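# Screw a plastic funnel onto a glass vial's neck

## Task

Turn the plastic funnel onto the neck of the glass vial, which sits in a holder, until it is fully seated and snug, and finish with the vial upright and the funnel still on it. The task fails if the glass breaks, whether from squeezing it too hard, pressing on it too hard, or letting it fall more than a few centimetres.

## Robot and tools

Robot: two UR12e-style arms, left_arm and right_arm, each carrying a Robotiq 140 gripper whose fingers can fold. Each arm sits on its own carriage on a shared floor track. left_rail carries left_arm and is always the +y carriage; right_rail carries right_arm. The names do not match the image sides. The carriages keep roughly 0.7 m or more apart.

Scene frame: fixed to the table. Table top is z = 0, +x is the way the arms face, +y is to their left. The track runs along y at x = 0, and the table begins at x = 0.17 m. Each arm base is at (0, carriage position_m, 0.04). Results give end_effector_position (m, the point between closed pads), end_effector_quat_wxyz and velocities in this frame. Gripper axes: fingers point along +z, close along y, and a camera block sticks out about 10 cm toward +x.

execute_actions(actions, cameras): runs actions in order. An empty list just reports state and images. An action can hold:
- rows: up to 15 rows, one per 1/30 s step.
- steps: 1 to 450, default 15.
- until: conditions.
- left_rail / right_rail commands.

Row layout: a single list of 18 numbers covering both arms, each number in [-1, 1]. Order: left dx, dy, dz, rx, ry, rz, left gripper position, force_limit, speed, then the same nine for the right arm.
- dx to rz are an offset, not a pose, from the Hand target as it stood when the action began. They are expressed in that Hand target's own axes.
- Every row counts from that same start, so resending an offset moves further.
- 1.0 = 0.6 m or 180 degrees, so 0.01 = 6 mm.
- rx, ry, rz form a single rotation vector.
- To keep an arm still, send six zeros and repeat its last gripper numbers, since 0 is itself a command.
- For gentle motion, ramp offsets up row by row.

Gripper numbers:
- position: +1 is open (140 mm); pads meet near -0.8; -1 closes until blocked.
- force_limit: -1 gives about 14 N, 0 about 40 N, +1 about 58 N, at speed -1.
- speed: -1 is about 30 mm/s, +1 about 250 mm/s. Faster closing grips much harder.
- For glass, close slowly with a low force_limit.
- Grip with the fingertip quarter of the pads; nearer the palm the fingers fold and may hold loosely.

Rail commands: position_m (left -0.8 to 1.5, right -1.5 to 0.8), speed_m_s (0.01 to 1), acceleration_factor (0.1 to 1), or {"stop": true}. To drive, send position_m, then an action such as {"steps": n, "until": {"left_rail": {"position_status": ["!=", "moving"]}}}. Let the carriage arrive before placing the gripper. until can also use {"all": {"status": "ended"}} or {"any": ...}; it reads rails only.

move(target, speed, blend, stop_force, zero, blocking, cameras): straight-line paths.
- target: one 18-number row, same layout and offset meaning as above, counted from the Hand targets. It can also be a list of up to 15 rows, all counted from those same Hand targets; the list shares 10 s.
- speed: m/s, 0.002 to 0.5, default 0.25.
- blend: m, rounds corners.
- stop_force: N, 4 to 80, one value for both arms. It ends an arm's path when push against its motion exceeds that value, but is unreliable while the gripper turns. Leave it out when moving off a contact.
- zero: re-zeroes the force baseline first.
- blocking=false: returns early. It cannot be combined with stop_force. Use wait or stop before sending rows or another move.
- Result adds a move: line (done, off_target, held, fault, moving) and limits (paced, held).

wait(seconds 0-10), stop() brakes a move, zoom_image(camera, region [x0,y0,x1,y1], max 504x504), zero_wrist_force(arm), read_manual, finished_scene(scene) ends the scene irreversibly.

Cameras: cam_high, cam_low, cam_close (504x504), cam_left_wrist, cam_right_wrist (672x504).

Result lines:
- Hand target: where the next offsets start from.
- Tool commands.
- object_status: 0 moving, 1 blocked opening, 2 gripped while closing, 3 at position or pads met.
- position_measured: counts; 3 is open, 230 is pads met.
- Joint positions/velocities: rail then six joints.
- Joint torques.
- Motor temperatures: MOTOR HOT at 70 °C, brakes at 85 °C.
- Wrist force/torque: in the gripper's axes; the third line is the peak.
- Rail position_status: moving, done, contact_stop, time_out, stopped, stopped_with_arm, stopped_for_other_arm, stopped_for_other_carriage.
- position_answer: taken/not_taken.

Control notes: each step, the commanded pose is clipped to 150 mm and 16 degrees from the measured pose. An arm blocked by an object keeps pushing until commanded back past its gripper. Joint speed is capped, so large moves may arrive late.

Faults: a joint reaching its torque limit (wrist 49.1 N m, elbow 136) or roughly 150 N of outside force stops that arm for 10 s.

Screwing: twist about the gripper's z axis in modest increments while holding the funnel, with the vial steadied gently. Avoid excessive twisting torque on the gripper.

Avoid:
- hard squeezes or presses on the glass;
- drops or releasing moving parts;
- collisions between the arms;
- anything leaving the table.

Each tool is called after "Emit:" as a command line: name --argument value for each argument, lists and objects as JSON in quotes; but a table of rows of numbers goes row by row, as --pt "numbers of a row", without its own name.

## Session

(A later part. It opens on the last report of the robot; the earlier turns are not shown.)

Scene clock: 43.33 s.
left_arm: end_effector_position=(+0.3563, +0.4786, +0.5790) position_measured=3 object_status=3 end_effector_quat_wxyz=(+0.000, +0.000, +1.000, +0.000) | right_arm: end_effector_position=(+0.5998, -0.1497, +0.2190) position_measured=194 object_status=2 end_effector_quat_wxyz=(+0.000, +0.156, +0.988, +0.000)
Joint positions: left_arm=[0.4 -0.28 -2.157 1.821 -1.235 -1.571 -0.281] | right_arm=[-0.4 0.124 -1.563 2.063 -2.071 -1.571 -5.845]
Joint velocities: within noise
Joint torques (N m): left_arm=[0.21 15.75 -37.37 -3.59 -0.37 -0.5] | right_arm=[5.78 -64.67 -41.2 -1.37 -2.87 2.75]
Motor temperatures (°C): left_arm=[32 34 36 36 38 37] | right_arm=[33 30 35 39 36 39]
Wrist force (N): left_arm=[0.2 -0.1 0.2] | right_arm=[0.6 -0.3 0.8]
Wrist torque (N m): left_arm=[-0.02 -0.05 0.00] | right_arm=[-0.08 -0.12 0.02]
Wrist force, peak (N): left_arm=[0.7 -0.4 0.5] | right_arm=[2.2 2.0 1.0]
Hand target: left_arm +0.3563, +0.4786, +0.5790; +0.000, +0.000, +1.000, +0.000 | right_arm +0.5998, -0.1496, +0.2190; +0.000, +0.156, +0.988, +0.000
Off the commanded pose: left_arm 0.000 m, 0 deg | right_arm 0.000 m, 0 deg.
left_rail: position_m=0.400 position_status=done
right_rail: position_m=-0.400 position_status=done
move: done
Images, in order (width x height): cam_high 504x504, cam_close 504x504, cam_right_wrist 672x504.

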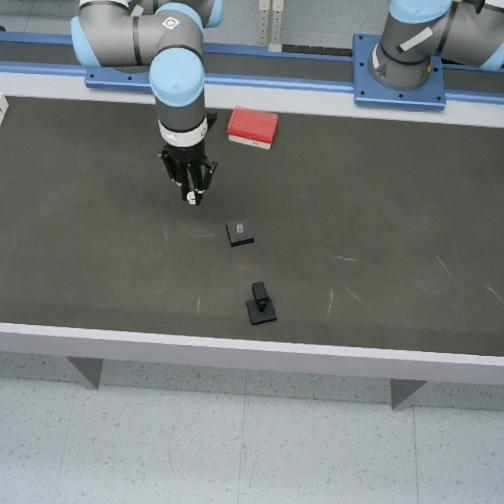

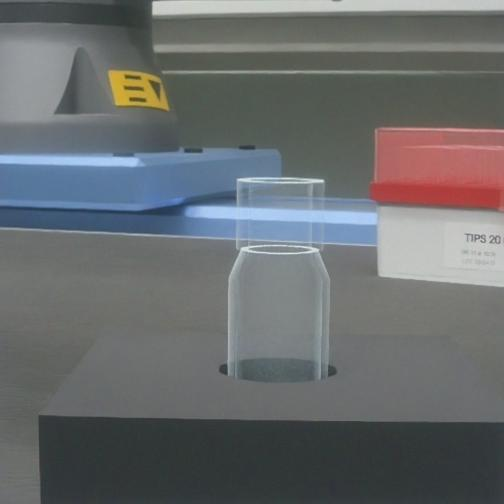

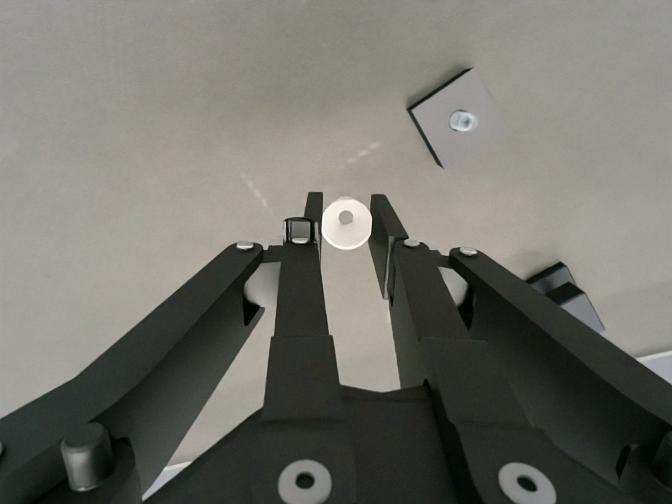

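Emit:
move --target '[0,0,0,0,0,0,1,1,1,0.066,0.166,0.1,0,0,0,-1,-1,-1]' --cameras '["cam_right_wrist","cam_close","cam_low"]'

Emit:
zoom_image --camera "cam_right_wrist" --region '[260, 130, 430, 280]'

Emit:
zoom_image --camera "cam_low" --region '[130, 200, 270, 320]'

Scene clock: 46.37 s.
left_arm: end_effector_position=(+0.3563, +0.4786, +0.5790) position_measured=3 object_status=3 end_effector_quat_wxyz=(+0.000, +0.000, +1.000, +0.000) | right_arm: end_effector_position=(+0.5929, -0.0427, +0.1591) position_measured=194 object_status=2 end_effector_quat_wxyz=(+0.000, +0.156, +0.988, +0.000)
Joint positions: left_arm=[0.4 -0.28 -2.157 1.821 -1.235 -1.571 -0.28] | right_arm=[-0.4 0.288 -1.436 2.048 -2.183 -1.571 -5.681]
Joint velocities: within noise
Joint torques (N m): left_arm=[-0.6 16.92 -38.34 -3.52 -0.26 -0.35] | right_arm=[10.14 -45.03 -46.92 -8.07 -3.02 3.2]
Motor temperatures (°C): left_arm=[32 34 36 36 38 37] | right_arm=[33 30 35 39 36 38]
Wrist force (N): left_arm=[0.0 -0.2 -0.1] | right_arm=[0.1 0.1 0.7]
Wrist torque (N m): left_arm=[-0.04 -0.01 -0.01] | right_arm=[-0.02 0.00 0.01]
Wrist force, peak (N): left_arm=[0.6 -0.3 0.5] | right_arm=[1.7 2.1 2.1]
Hand target: left_arm +0.3563, +0.4786, +0.5790; +0.000, +0.000, +1.000, +0.000 | right_arm +0.5929, -0.0426, +0.1590; +0.000, +0.156, +0.988, +0.000
Off the commanded pose: left_arm 0.000 m, 0 deg | right_arm 0.000 m, 0 deg.
left_rail: position_m=0.400 position_status=done
right_rail: position_m=-0.400 position_status=done
move: done
Images, in order (width x height): cam_low 504x504, cam_close 504x504, cam_right_wrist 672x504.

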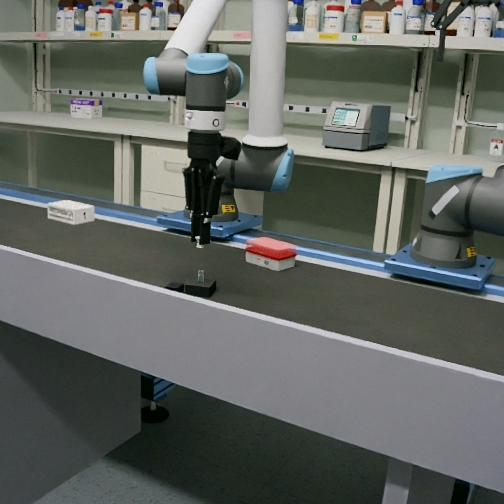

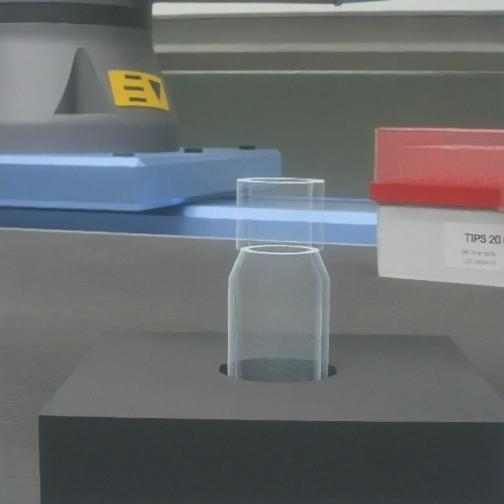

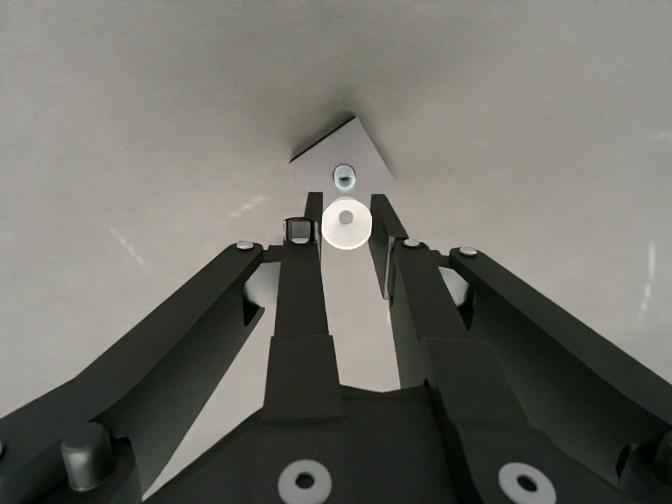

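Scaled by 2.965 from the camera's 672x504 image, which has a finer 960x720 frame.

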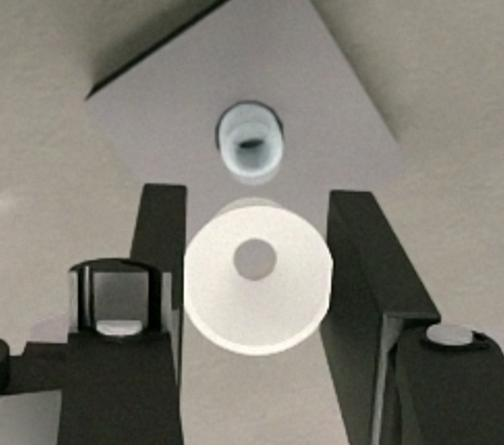

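Scaled by 3.600 from the camera's 504x504 image, which has a finer 720x720 frame.

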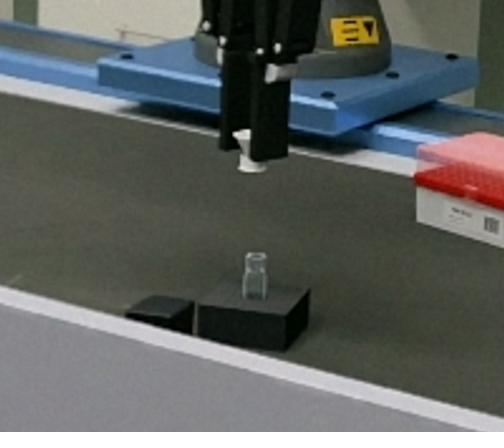

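Emit:
move --target '[0,0,0,0,0,0,1,1,1,0.003,0.004,0.05,0,0,0,-1,-1,-1]' --cameras '["cam_right_wrist","cam_close","cam_low"]'

Emit:
zoom_image --camera "cam_right_wrist" --region '[260, 130, 430, 280]'

Emit:
zoom_image --camera "cam_low" --region '[150, 230, 250, 310]'

Scene clock: 48.50 s.
left_arm: end_effector_position=(+0.3563, +0.4786, +0.5790) position_measured=3 object_status=3 end_effector_quat_wxyz=(+0.000, +0.000, +1.000, +0.000) | right_arm: end_effector_position=(+0.5919, -0.0398, +0.1291) position_measured=194 object_status=2 end_effector_quat_wxyz=(+0.000, +0.156, +0.988, +0.000)
Joint positions: left_arm=[0.4 -0.28 -2.157 1.821 -1.235 -1.571 -0.281] | right_arm=[-0.4 0.293 -1.402 2.072 -2.241 -1.571 -5.676]
Joint velocities: within noise
Joint torques (N m): left_arm=[2.7 15.09 -38.25 -3.58 -0.82 -0.75] | right_arm=[8.73 -49.53 -32.37 -8 -2.31 3.05]
Motor temperatures (°C): left_arm=[32 34 36 36 38 37] | right_arm=[33 30 35 39 36 38]
Wrist force (N): left_arm=[0.2 -0.2 0.3] | right_arm=[0.3 -0.4 0.6]
Wrist torque (N m): left_arm=[-0.04 -0.03 0.00] | right_arm=[-0.12 -0.06 0.01]
Wrist force, peak (N): left_arm=[0.6 0.2 0.6] | right_arm=[0.0 -0.3 1.3]
Hand target: left_arm +0.3563, +0.4786, +0.5790; +0.000, +0.000, +1.000, +0.000 | right_arm +0.5919, -0.0398, +0.1290; +0.000, +0.156, +0.988, +0.000
Off the commanded pose: left_arm 0.000 m, 0 deg | right_arm 0.000 m, 0 deg.
left_rail: position_m=0.400 position_status=done
right_rail: position_m=-0.400 position_status=done
move: done
Images, in order (width x height): cam_low 504x504, cam_close 504x504, cam_right_wrist 672x504.

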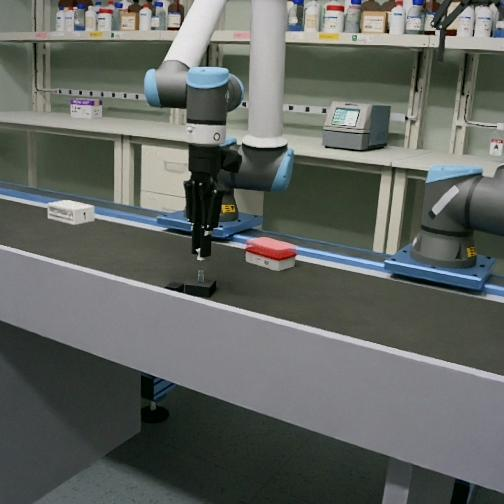

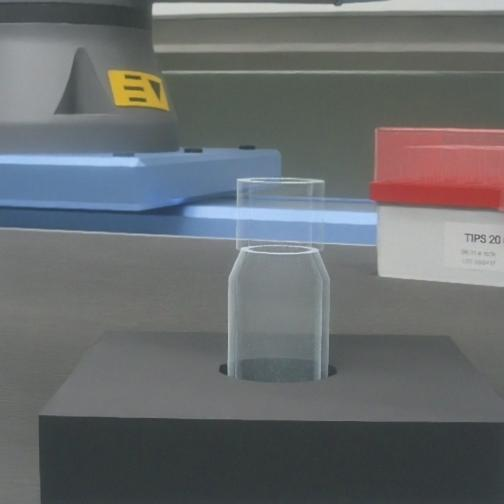

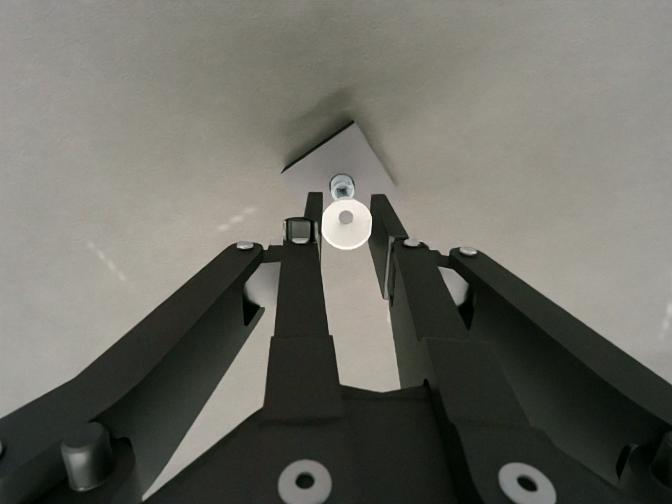

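Scaled by 2.965 from the camera's 672x504 image, which has a finer 960x720 frame.

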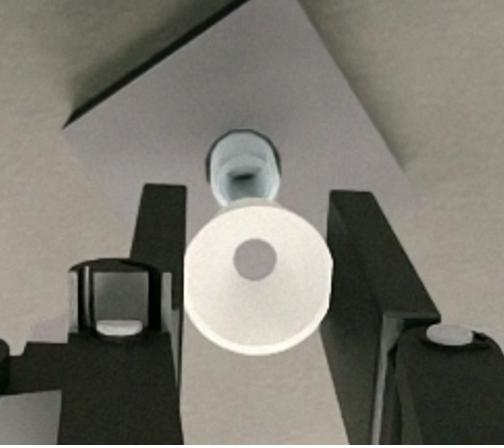

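Scaled by 5.040 from the camera's 504x504 image, which has a finer 720x720 frame.

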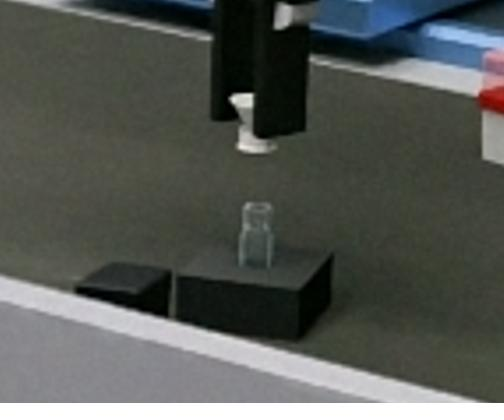

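Emit:
zoom_image --camera "cam_right_wrist" --region '[315, 160, 375, 220]'

Scaled by 8.400 from the camera's 672x504 image, which has a finer 960x720 frame.

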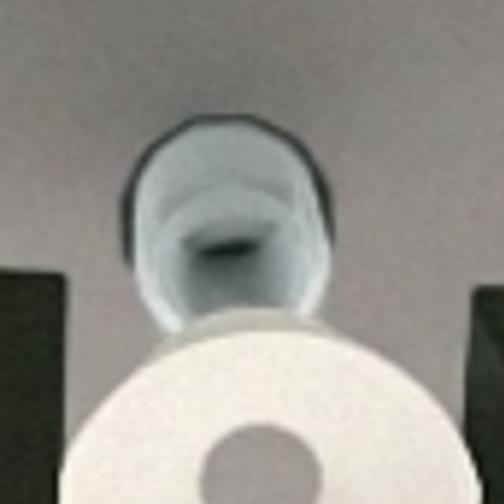

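Emit:
move --target '[0,0,0,0,0,0,1,1,1,0.006,0,0.025,0,0,0,-1,-1,-1]' --cameras '["cam_right_wrist","cam_close","cam_low","cam_high"]'

Emit:
zoom_image --camera "cam_right_wrist" --region '[305, 160, 385, 220]'

Emit:
zoom_image --camera "cam_low" --region '[170, 240, 230, 300]'

Emit:
zoom_image --camera "cam_high" --region '[190, 180, 270, 260]'

Scene clock: 54.23 s.
left_arm: end_effector_position=(+0.3563, +0.4786, +0.5790) position_measured=3 object_status=3 end_effector_quat_wxyz=(+0.000, +0.000, +1.000, +0.000) | right_arm: end_effector_position=(+0.5885, -0.0387, +0.1141) position_measured=194 object_status=2 end_effector_quat_wxyz=(+0.000, +0.156, +0.988, +0.000)
Joint positions: left_arm=[0.4 -0.28 -2.157 1.821 -1.235 -1.571 -0.281] | right_arm=[-0.4 0.296 -1.388 2.089 -2.272 -1.571 -5.673]
Joint velocities: within noise
Joint torques (N m): left_arm=[-0.05 16.53 -38.94 -3.67 -0.64 -0.77] | right_arm=[6.94 -46.44 -31.13 -7.89 -2.24 2.96]
Motor temperatures (°C): left_arm=[32 34 36 36 38 37] | right_arm=[33 30 35 39 36 38]
Wrist force (N): left_arm=[0.0 0.1 0.3] | right_arm=[-0.2 -0.2 0.6]
Wrist torque (N m): left_arm=[0.01 -0.01 0.00] | right_arm=[-0.08 0.05 0.01]
Wrist force, peak (N): left_arm=[0.6 -0.2 0.7] | right_arm=[-0.7 -0.8 -0.4]
Hand target: left_arm +0.3563, +0.4786, +0.5790; +0.000, +0.000, +1.000, +0.000 | right_arm +0.5885, -0.0387, +0.1140; +0.000, +0.156, +0.988, +0.000
Off the commanded pose: left_arm 0.000 m, 0 deg | right_arm 0.000 m, 0 deg.
left_rail: position_m=0.400 position_status=done
right_rail: position_m=-0.400 position_status=done
move: done
Images, in order (width x height): cam_high 504x504, cam_low 504x504, cam_close 504x504, cam_right_wrist 672x504.

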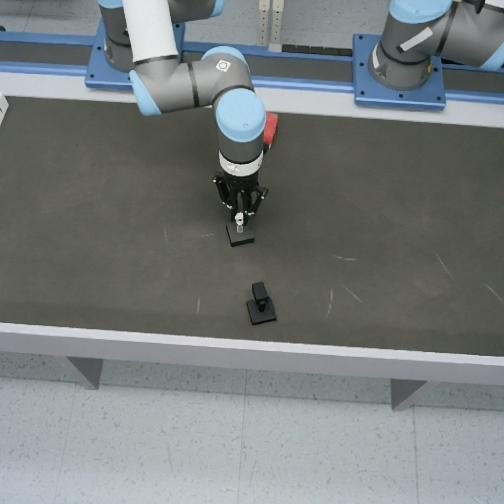

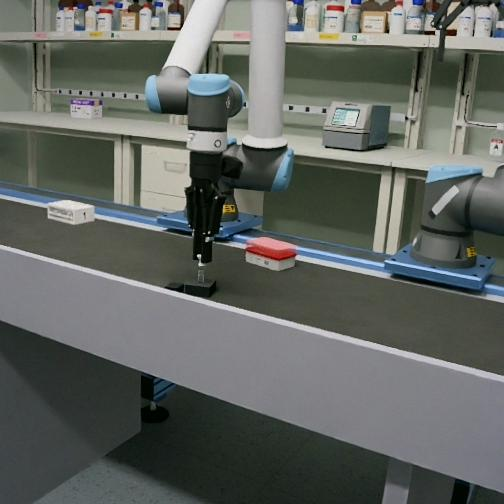

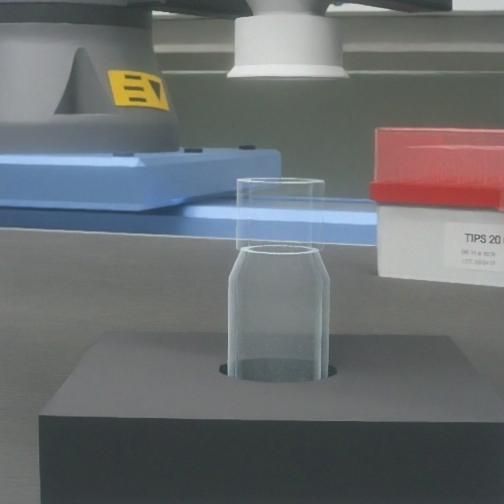

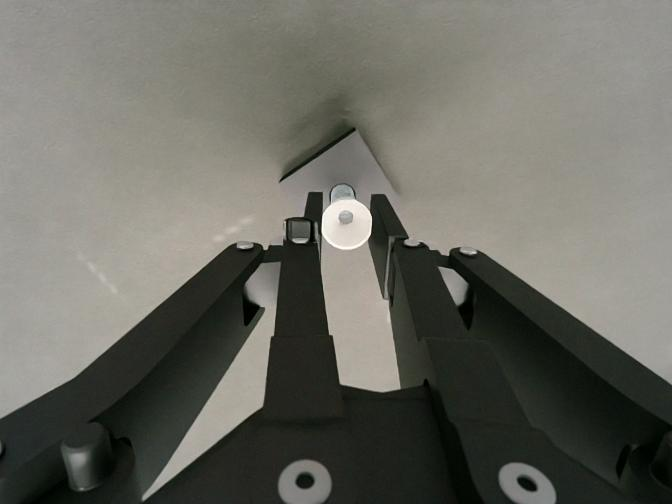

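Scaled by 6.300 from the camera's 672x504 image, which has a finer 960x720 frame.

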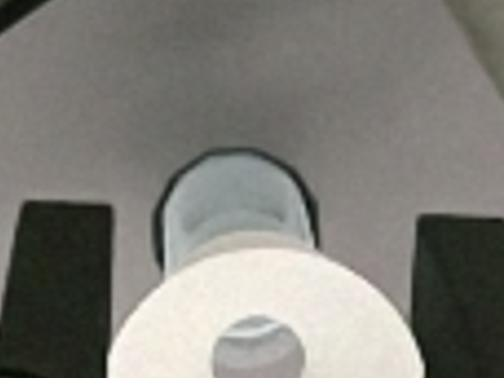

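Scaled by 8.400 from the camera's 504x504 image, which has a finer 720x720 frame.

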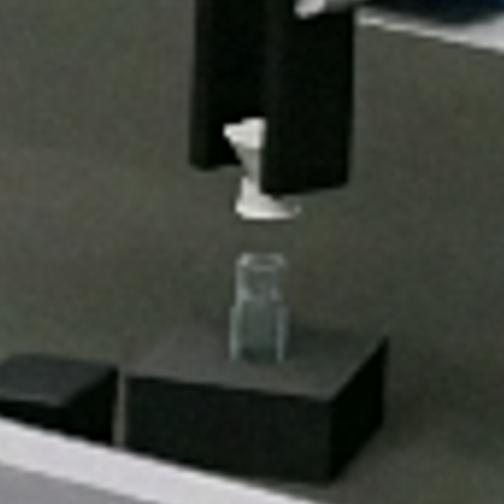

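Scaled by 6.300 from the camera's 504x504 image, which has a finer 720x720 frame.

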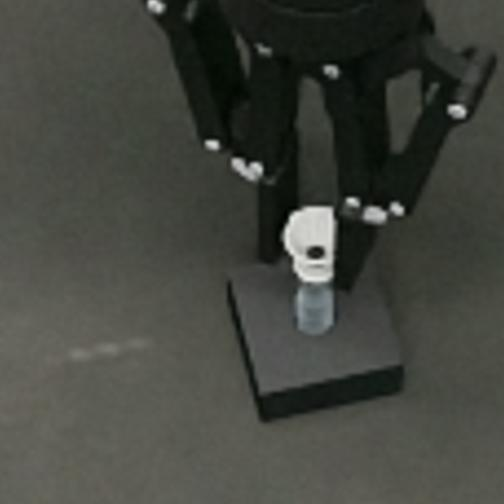

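Emit:
move --target '[0,0,0,0,0,0,1,1,1,0.0016,-0.0026,0.0183,0,0,0,-1,-1,-1]' --cameras '["cam_right_wrist","cam_close","cam_low","cam_high"]'

Emit:
zoom_image --camera "cam_right_wrist" --region '[305, 160, 385, 220]'

Emit:
zoom_image --camera "cam_close" --region '[200, 50, 370, 220]'

Emit:
zoom_image --camera "cam_high" --region '[220, 205, 260, 245]'

Scene clock: 56.97 s.
left_arm: end_effector_position=(+0.3563, +0.4786, +0.5790) position_measured=3 object_status=3 end_effector_quat_wxyz=(+0.000, +0.000, +1.000, +0.000) | right_arm: end_effector_position=(+0.5871, -0.0399, +0.1031) position_measured=194 object_status=2 end_effector_quat_wxyz=(+0.000, +0.156, +0.988, +0.000)
Joint positions: left_arm=[0.4 -0.28 -2.157 1.821 -1.235 -1.571 -0.281] | right_arm=[-0.4 0.295 -1.377 2.1 -2.294 -1.571 -5.674]
Joint velocities: within noise
Joint torques (N m): left_arm=[0 15.55 -37.72 -4.06 -0.92 -0.68] | right_arm=[-14.52 -47.28 -30.5 -7.19 -2.45 -3.14]
Motor temperatures (°C): left_arm=[32 34 36 36 38 37] | right_arm=[33 30 35 39 36 38]
Wrist force (N): left_arm=[-0.1 0.0 0.4] | right_arm=[0.0 -0.2 0.4]
Wrist torque (N m): left_arm=[-0.01 0.02 0.00] | right_arm=[-0.07 0.02 0.02]
Wrist force, peak (N): left_arm=[0.6 -0.4 0.6] | right_arm=[0.4 0.3 1.0]
Hand target: left_arm +0.3563, +0.4786, +0.5790; +0.000, +0.000, +1.000, +0.000 | right_arm +0.5871, -0.0399, +0.1030; +0.000, +0.156, +0.988, +0.000
Off the commanded pose: left_arm 0.000 m, 0 deg | right_arm 0.000 m, 0 deg.
left_rail: position_m=0.400 position_status=done
right_rail: position_m=-0.400 position_status=done
move: done
Images, in order (width x height): cam_high 504x504, cam_low 504x504, cam_close 504x504, cam_right_wrist 672x504.

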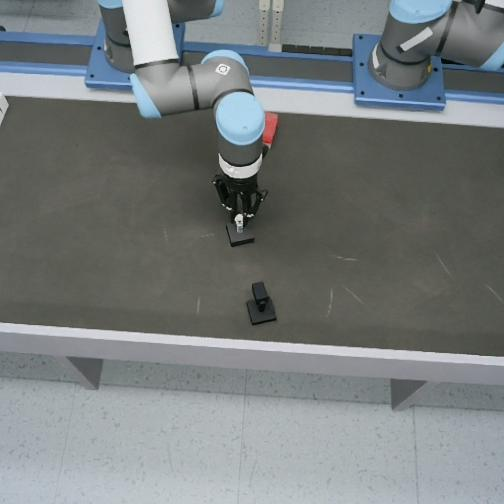

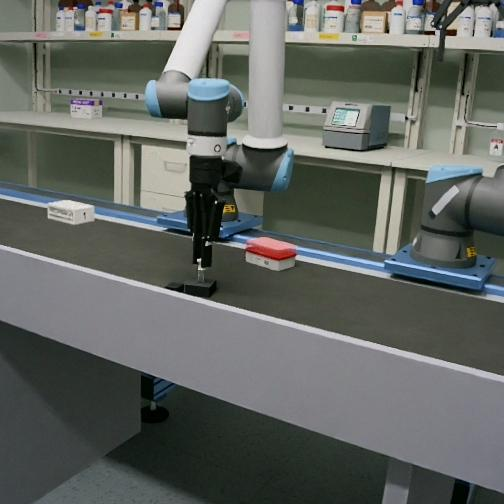

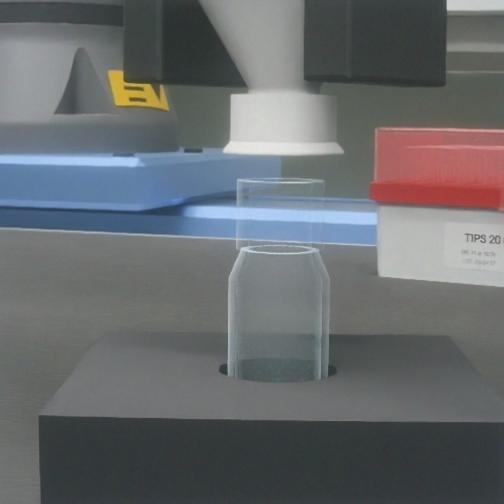

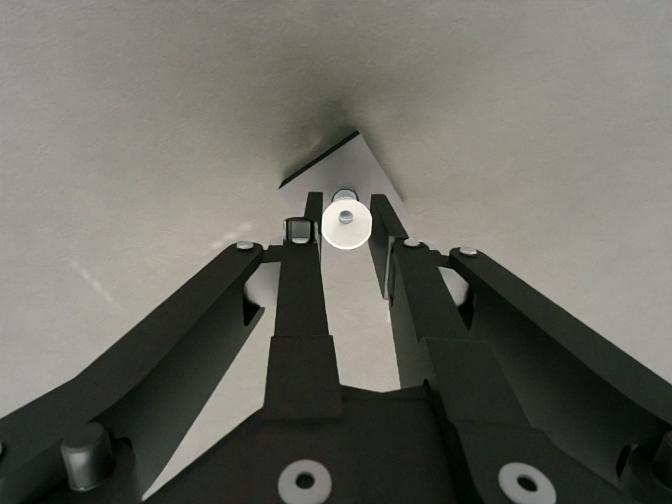

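Scaled by 6.300 from the camera's 672x504 image, which has a finer 960x720 frame.

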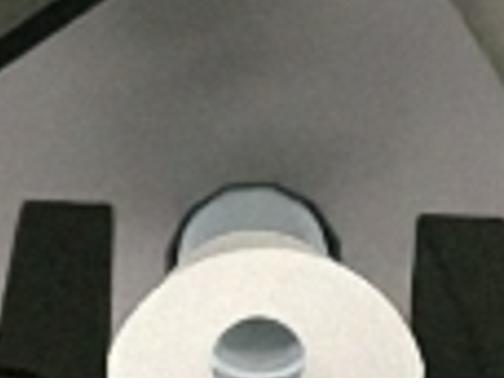

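Scaled by 2.965 from the camera's 504x504 image, which has a finer 720x720 frame.

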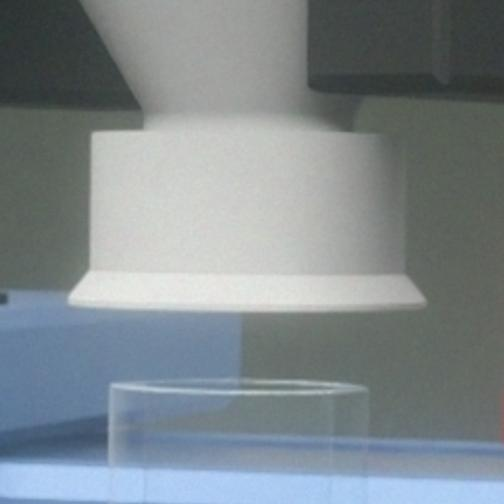

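Scaled by 12.600 from the camera's 504x504 image, which has a finer 720x720 frame.

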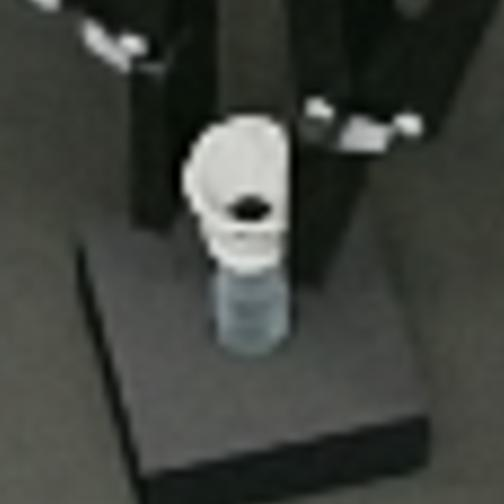

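Emit:
move --target '[0,0,0,0,0,0,1,1,1,0,-0.0007,0.0167,0,0,0,-1,-1,-1]' --speed 0.008 --stop_force 5 --cameras '["cam_right_wrist","cam_close","cam_high"]'

Emit:
zoom_image --camera "cam_close" --region '[190, 100, 370, 280]'

Scene clock: 60.00 s.
left_arm: end_effector_position=(+0.3563, +0.4786, +0.5790) position_measured=3 object_status=3 end_effector_quat_wxyz=(+0.000, +0.000, +1.000, +0.000) | right_arm: end_effector_position=(+0.5870, -0.0403, +0.0930) position_measured=194 object_status=2 end_effector_quat_wxyz=(+0.000, +0.156, +0.988, +0.000)
Joint positions: left_arm=[0.4 -0.28 -2.157 1.821 -1.235 -1.571 -0.28] | right_arm=[-0.4 0.294 -1.365 2.108 -2.314 -1.571 -5.675]
Joint velocities: within noise
Joint torques (N m): left_arm=[0.31 13.62 -38.63 -3.9 -1.09 -0.65] | right_arm=[-13.57 -46.56 -28.56 -6.98 -2.34 -3.15]
Motor temperatures (°C): left_arm=[32 34 36 36 38 37] | right_arm=[33 30 35 39 36 38]
Wrist force (N): left_arm=[-0.1 -0.1 0.2] | right_arm=[1.0 -0.7 -3.9]
Wrist torque (N m): left_arm=[-0.03 0.02 0.00] | right_arm=[-0.01 -0.18 0.01]
Wrist force, peak (N): left_arm=[0.5 -0.5 0.5] | right_arm=[0.4 -1.0 -4.2]
Hand target: left_arm +0.3563, +0.4786, +0.5790; +0.000, +0.000, +1.000, +0.000 | right_arm +0.5870, -0.0403, +0.0930; +0.000, +0.156, +0.988, +0.000
Off the commanded pose: left_arm 0.000 m, 0 deg | right_arm 0.000 m, 0 deg.
left_rail: position_m=0.400 position_status=done
right_rail: position_m=-0.400 position_status=done
move: done
Images, in order (width x height): cam_high 504x504, cam_close 504x504, cam_right_wrist 672x504.

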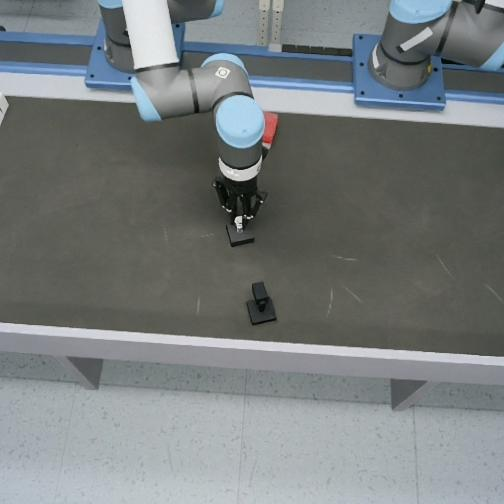

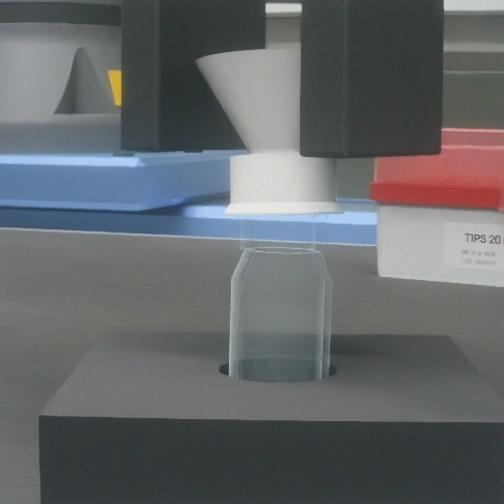

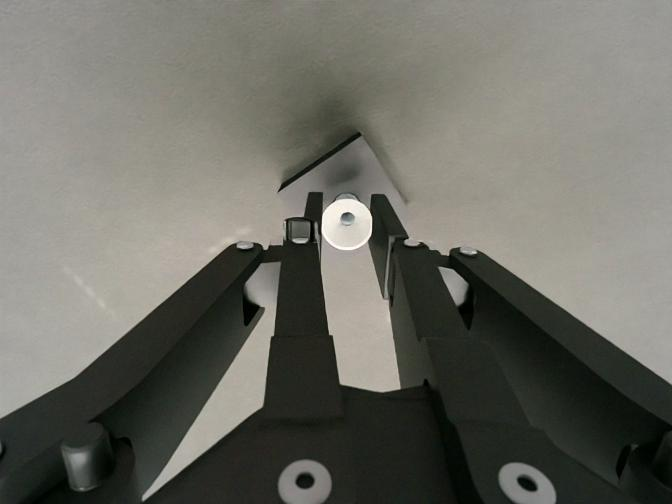

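Scaled by 2.800 from the camera's 504x504 image, which has a finer 720x720 frame.

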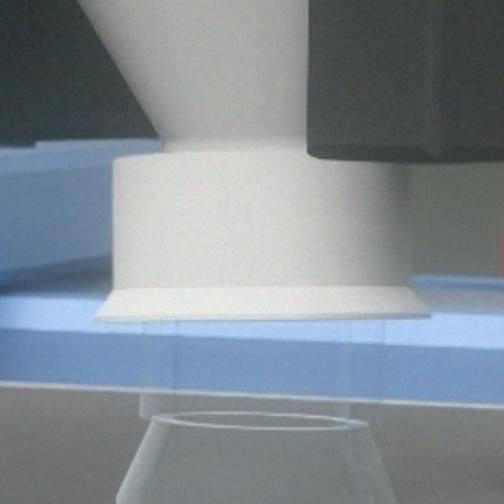

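Emit:
move --target '[0,0,0,0,0,0,1,1,1,0,0,0.001,0,0,0.7,-1,-1,-1]' --speed 0.4 --cameras '["cam_close"]'

Emit:
zoom_image --camera "cam_close" --region '[190, 100, 370, 280]'

Scene clock: 64.17 s.
left_arm: end_effector_position=(+0.3563, +0.4786, +0.5790) position_measured=3 object_status=3 end_effector_quat_wxyz=(+0.000, +0.000, +1.000, +0.000) | right_arm: end_effector_position=(+0.5870, -0.0403, +0.0924) position_measured=194 object_status=2 end_effector_quat_wxyz=(+0.000, +0.951, +0.309, +0.000)
Joint positions: left_arm=[0.4 -0.28 -2.157 1.821 -1.235 -1.571 -0.281] | right_arm=[-0.4 0.294 -1.364 2.108 -2.316 -1.571 -3.476]
Joint velocities: within noise
Joint torques (N m): left_arm=[0.29 14.03 -37.88 -3.93 -1.01 -0.57] | right_arm=[6.81 -48.5 -42.74 -1.95 -3.44 2.9]
Motor temperatures (°C): left_arm=[32 34 36 36 38 37] | right_arm=[33 30 35 39 36 38]
Wrist force (N): left_arm=[0.1 -0.1 0.3] | right_arm=[0.0 -1.8 -0.2]
Wrist torque (N m): left_arm=[-0.03 -0.02 0.00] | right_arm=[-0.02 0.06 0.01]
Wrist force, peak (N): left_arm=[0.2 -0.4 0.7] | right_arm=[0.7 -0.6 -4.4]
Hand target: left_arm +0.3563, +0.4786, +0.5790; +0.000, +0.000, +1.000, +0.000 | right_arm +0.5870, -0.0403, +0.0924; +0.000, +0.951, +0.309, +0.000
Off the commanded pose: left_arm 0.000 m, 0 deg | right_arm 0.000 m, 0 deg.
left_rail: position_m=0.400 position_status=done
right_rail: position_m=-0.400 position_status=done
move: done
Images, in order (width x height): cam_close 504x504.

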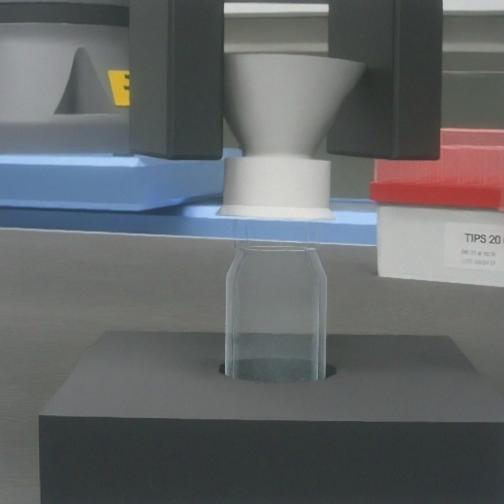

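Scaled by 2.800 from the camera's 504x504 image, which has a finer 720x720 frame.

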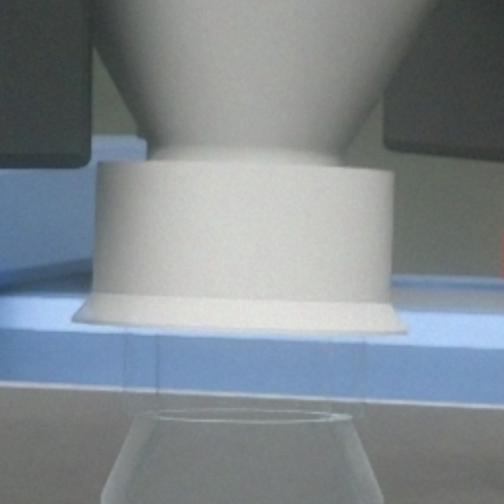

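Emit:
move --target '[0,0,0,0,0,0,1,1,1,0,0,0.0018,0,0,0.7,-1,-1,-1]' --speed 0.4 --cameras '["cam_close"]'

Emit:
zoom_image --camera "cam_close" --region '[190, 100, 370, 280]'

Scene clock: 68.10 s.
left_arm: end_effector_position=(+0.3563, +0.4786, +0.5790) position_measured=3 object_status=3 end_effector_quat_wxyz=(+0.000, +0.000, +1.000, +0.000) | right_arm: end_effector_position=(+0.5870, -0.0403, +0.0913) position_measured=194 object_status=2 end_effector_quat_wxyz=(+0.000, +0.707, -0.707, +0.000)
Joint positions: left_arm=[0.4 -0.28 -2.157 1.821 -1.235 -1.571 -0.28] | right_arm=[-0.4 0.294 -1.362 2.109 -2.318 -1.571 -1.277]
Joint velocities: within noise
Joint torques (N m): left_arm=[0.66 15.26 -37.66 -3.89 -0.52 -0.95] | right_arm=[8.3 -49.33 -41.57 -1.46 -2.89 3.15]
Motor temperatures (°C): left_arm=[32 34 36 36 38 37] | right_arm=[33 30 35 39 36 38]
Wrist force (N): left_arm=[0.1 -0.2 0.3] | right_arm=[0.6 -1.0 -0.1]
Wrist torque (N m): left_arm=[-0.05 -0.02 0.00] | right_arm=[-0.01 -0.13 0.00]
Wrist force, peak (N): left_arm=[-0.5 -0.7 0.1] | right_arm=[1.2 -1.2 -1.7]
Hand target: left_arm +0.3563, +0.4786, +0.5790; +0.000, +0.000, +1.000, +0.000 | right_arm +0.5870, -0.0403, +0.0913; +0.000, +0.707, -0.707, +0.000
Off the commanded pose: left_arm 0.000 m, 0 deg | right_arm 0.000 m, 0 deg.
left_rail: position_m=0.400 position_status=done
right_rail: position_m=-0.400 position_status=done
move: done
Images, in order (width x height): cam_close 504x504.

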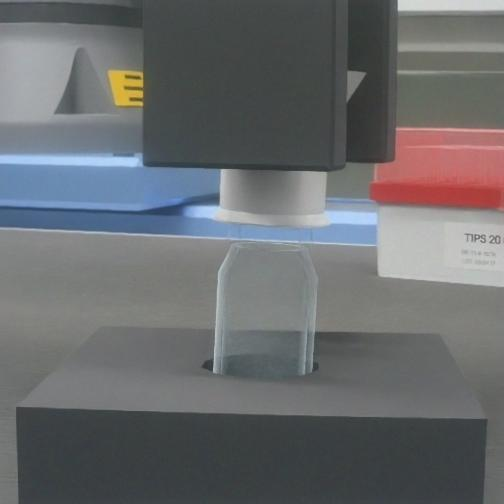

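Scaled by 2.800 from the camera's 504x504 image, which has a finer 720x720 frame.

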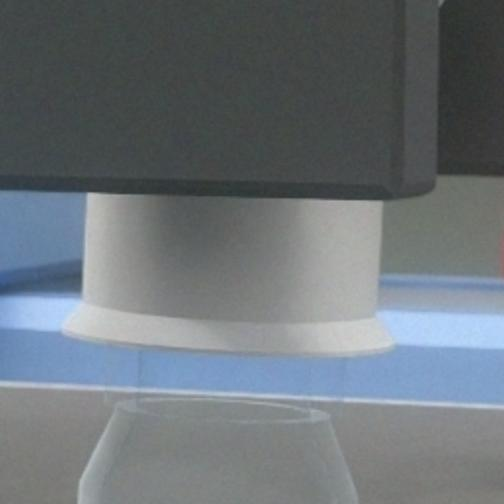

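Emit:
move --target '[0,0,0,0,0,0,1,1,1,0,0,0.0026,0,0,0.7,-1,-1,-1]' --speed 0.4 --cameras '["cam_close","cam_high"]'

Emit:
zoom_image --camera "cam_close" --region '[190, 100, 370, 280]'

Scene clock: 72.77 s.
left_arm: end_effector_position=(+0.3563, +0.4786, +0.5790) position_measured=3 object_status=3 end_effector_quat_wxyz=(+0.000, +0.000, +1.000, +0.000) | right_arm: end_effector_position=(+0.5870, -0.0403, +0.0898) position_measured=194 object_status=2 end_effector_quat_wxyz=(+0.000, +0.309, +0.951, +0.000)
Joint positions: left_arm=[0.4 -0.28 -2.157 1.821 -1.235 -1.571 -0.28] | right_arm=[-0.4 0.294 -1.36 2.11 -2.321 -1.571 0.922]
Joint velocities: within noise
Joint torques (N m): left_arm=[0.25 14.82 -38.4 -4.07 -0.88 -0.52] | right_arm=[8.48 -46.91 -41.21 -1.42 -3.04 3.1]
Motor temperatures (°C): left_arm=[32 34 36 36 38 37] | right_arm=[33 30 35 39 36 38]
Wrist force (N): left_arm=[0.4 0.0 0.4] | right_arm=[0.2 -0.2 -2.4]
Wrist torque (N m): left_arm=[0.00 -0.09 0.00] | right_arm=[-0.04 -0.08 0.01]
Wrist force, peak (N): left_arm=[0.1 -0.3 1.0] | right_arm=[0.4 -0.2 -3.7]
Hand target: left_arm +0.3563, +0.4786, +0.5790; +0.000, +0.000, +1.000, +0.000 | right_arm +0.5870, -0.0403, +0.0898; +0.000, +0.309, +0.951, +0.000
Off the commanded pose: left_arm 0.000 m, 0 deg | right_arm 0.000 m, 0 deg.
left_rail: position_m=0.400 position_status=done
right_rail: position_m=-0.400 position_status=done
move: done
Images, in order (width x height): cam_high 504x504, cam_close 504x504.

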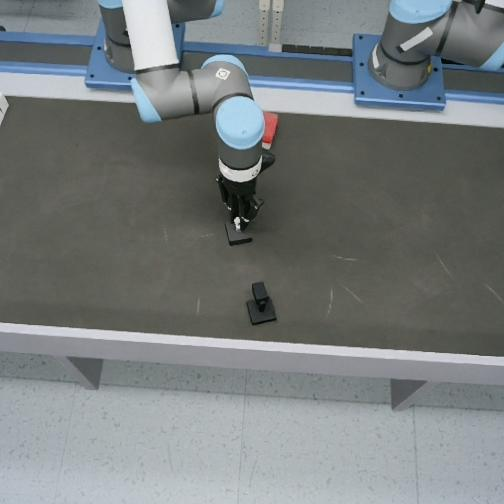

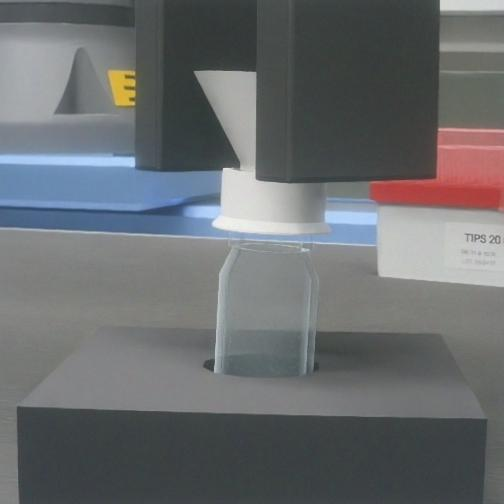

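Scaled by 2.800 from the camera's 504x504 image, which has a finer 720x720 frame.

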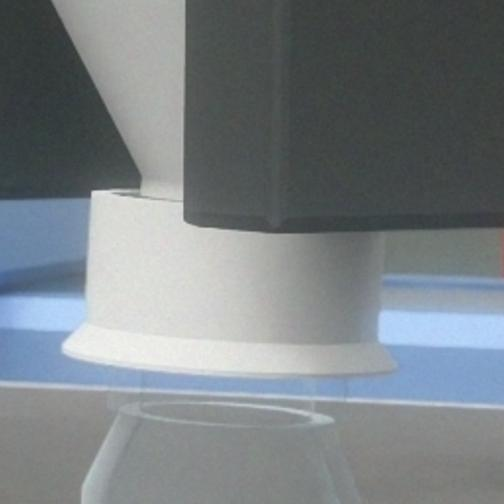

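Emit:
move --target '[0,0,0,0,0,0,1,1,1,0,0,0.0014,0,0,0.7,-1,-1,-1]' --speed 0.4 --cameras '["cam_close"]'

Emit:
zoom_image --camera "cam_close" --region '[190, 100, 370, 280]'

Scene clock: 76.97 s.
left_arm: end_effector_position=(+0.3563, +0.4786, +0.5790) position_measured=3 object_status=3 end_effector_quat_wxyz=(+0.000, +0.000, +1.000, +0.000) | right_arm: end_effector_position=(+0.5870, -0.0403, +0.0889) position_measured=194 object_status=2 end_effector_quat_wxyz=(+0.000, +0.988, +0.156, +0.000)
Joint positions: left_arm=[0.4 -0.28 -2.157 1.821 -1.235 -1.571 -0.28] | right_arm=[-0.4 0.294 -1.359 2.111 -2.322 -1.571 3.121]
Joint velocities: within noise
Joint torques (N m): left_arm=[0.14 13.17 -38.55 -4.09 -1.28 -0.09] | right_arm=[7.53 -48.3 -41.79 -1.92 -2.85 2.82]
Motor temperatures (°C): left_arm=[32 34 36 36 38 37] | right_arm=[33 30 35 39 36 38]
Wrist force (N): left_arm=[-0.2 -0.3 -0.1] | right_arm=[0.1 0.7 -0.5]
Wrist torque (N m): left_arm=[-0.07 0.04 0.00] | right_arm=[-0.09 -0.01 0.00]
Wrist force, peak (N): left_arm=[0.2 -0.1 0.9] | right_arm=[0.6 -0.1 -3.8]
Hand target: left_arm +0.3563, +0.4786, +0.5790; +0.000, +0.000, +1.000, +0.000 | right_arm +0.5870, -0.0403, +0.0889; +0.000, +0.988, +0.156, +0.000
Off the commanded pose: left_arm 0.000 m, 0 deg | right_arm 0.000 m, 0 deg.
left_rail: position_m=0.400 position_status=done
right_rail: position_m=-0.400 position_status=done
move: done
Images, in order (width x height): cam_close 504x504.

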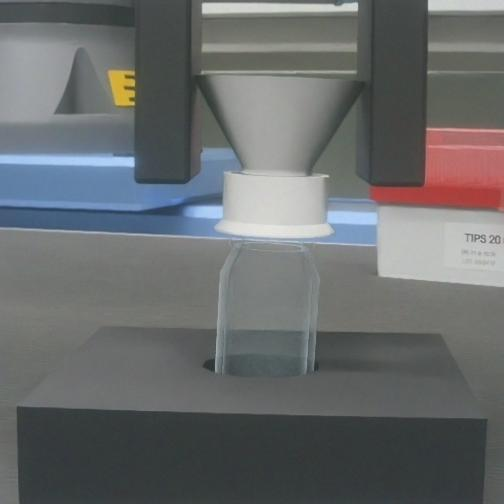

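Scaled by 2.800 from the camera's 504x504 image, which has a finer 720x720 frame.

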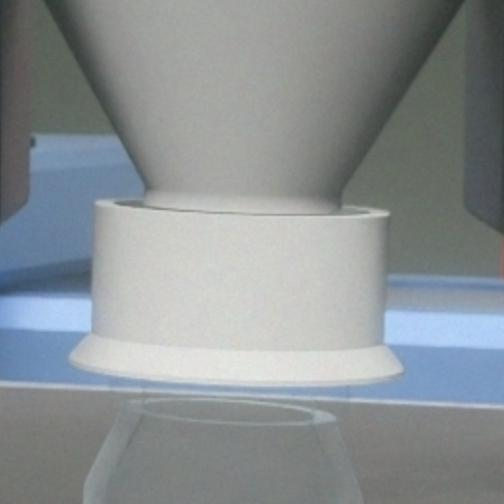

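Emit:
move --target '[0,0,0,0,0,0,1,1,1,0,0,0.0014,0,0,0.7,-1,-1,-1]' --speed 0.4 --cameras '["cam_close"]'

Emit:
zoom_image --camera "cam_close" --region '[190, 100, 370, 280]'

Scene clock: 82.90 s.
left_arm: end_effector_position=(+0.3563, +0.4786, +0.5790) position_measured=3 object_status=3 end_effector_quat_wxyz=(+0.000, +0.000, +1.000, +0.000) | right_arm: end_effector_position=(+0.5870, -0.0403, +0.0881) position_measured=194 object_status=2 end_effector_quat_wxyz=(+0.000, -0.588, +0.809, +0.000)
Joint positions: left_arm=[0.4 -0.28 -2.157 1.821 -1.235 -1.571 -0.281] | right_arm=[-0.4 0.294 -1.358 2.112 -2.324 -1.571 5.321]
Joint velocities: within noise
Joint torques (N m): left_arm=[-1.48 15.17 -38.58 -3.86 -1.11 -0.51] | right_arm=[8.15 -48.81 -41.2 -1.29 -3.04 3.31]
Motor temperatures (°C): left_arm=[32 34 36 36 38 37] | right_arm=[33 30 35 39 36 38]
Wrist force (N): left_arm=[0.1 -0.2 0.6] | right_arm=[0.5 -0.8 0.3]
Wrist torque (N m): left_arm=[-0.04 -0.02 0.00] | right_arm=[0.04 -0.09 0.01]
Wrist force, peak (N): left_arm=[0.2 0.4 0.9] | right_arm=[0.2 0.7 -2.0]
Hand target: left_arm +0.3563, +0.4786, +0.5790; +0.000, +0.000, +1.000, +0.000 | right_arm +0.5870, -0.0403, +0.0881; +0.000, -0.588, +0.809, +0.000
Off the commanded pose: left_arm 0.000 m, 0 deg | right_arm 0.000 m, 0 deg.
left_rail: position_m=0.400 position_status=done
right_rail: position_m=-0.400 position_status=done
move: done
Images, in order (width x height): cam_close 504x504.

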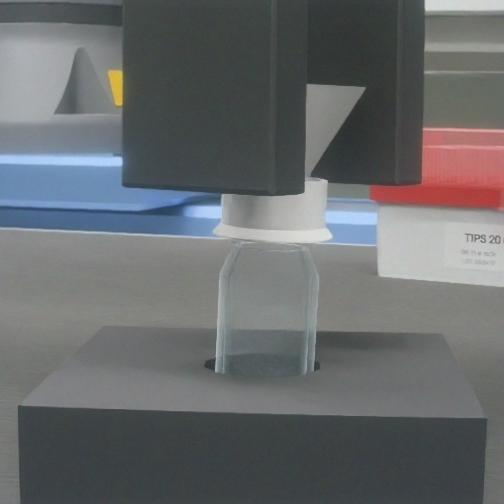

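Scaled by 2.800 from the camera's 504x504 image, which has a finer 720x720 frame.

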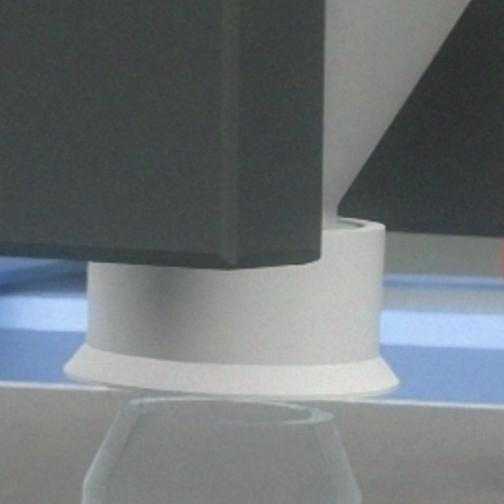

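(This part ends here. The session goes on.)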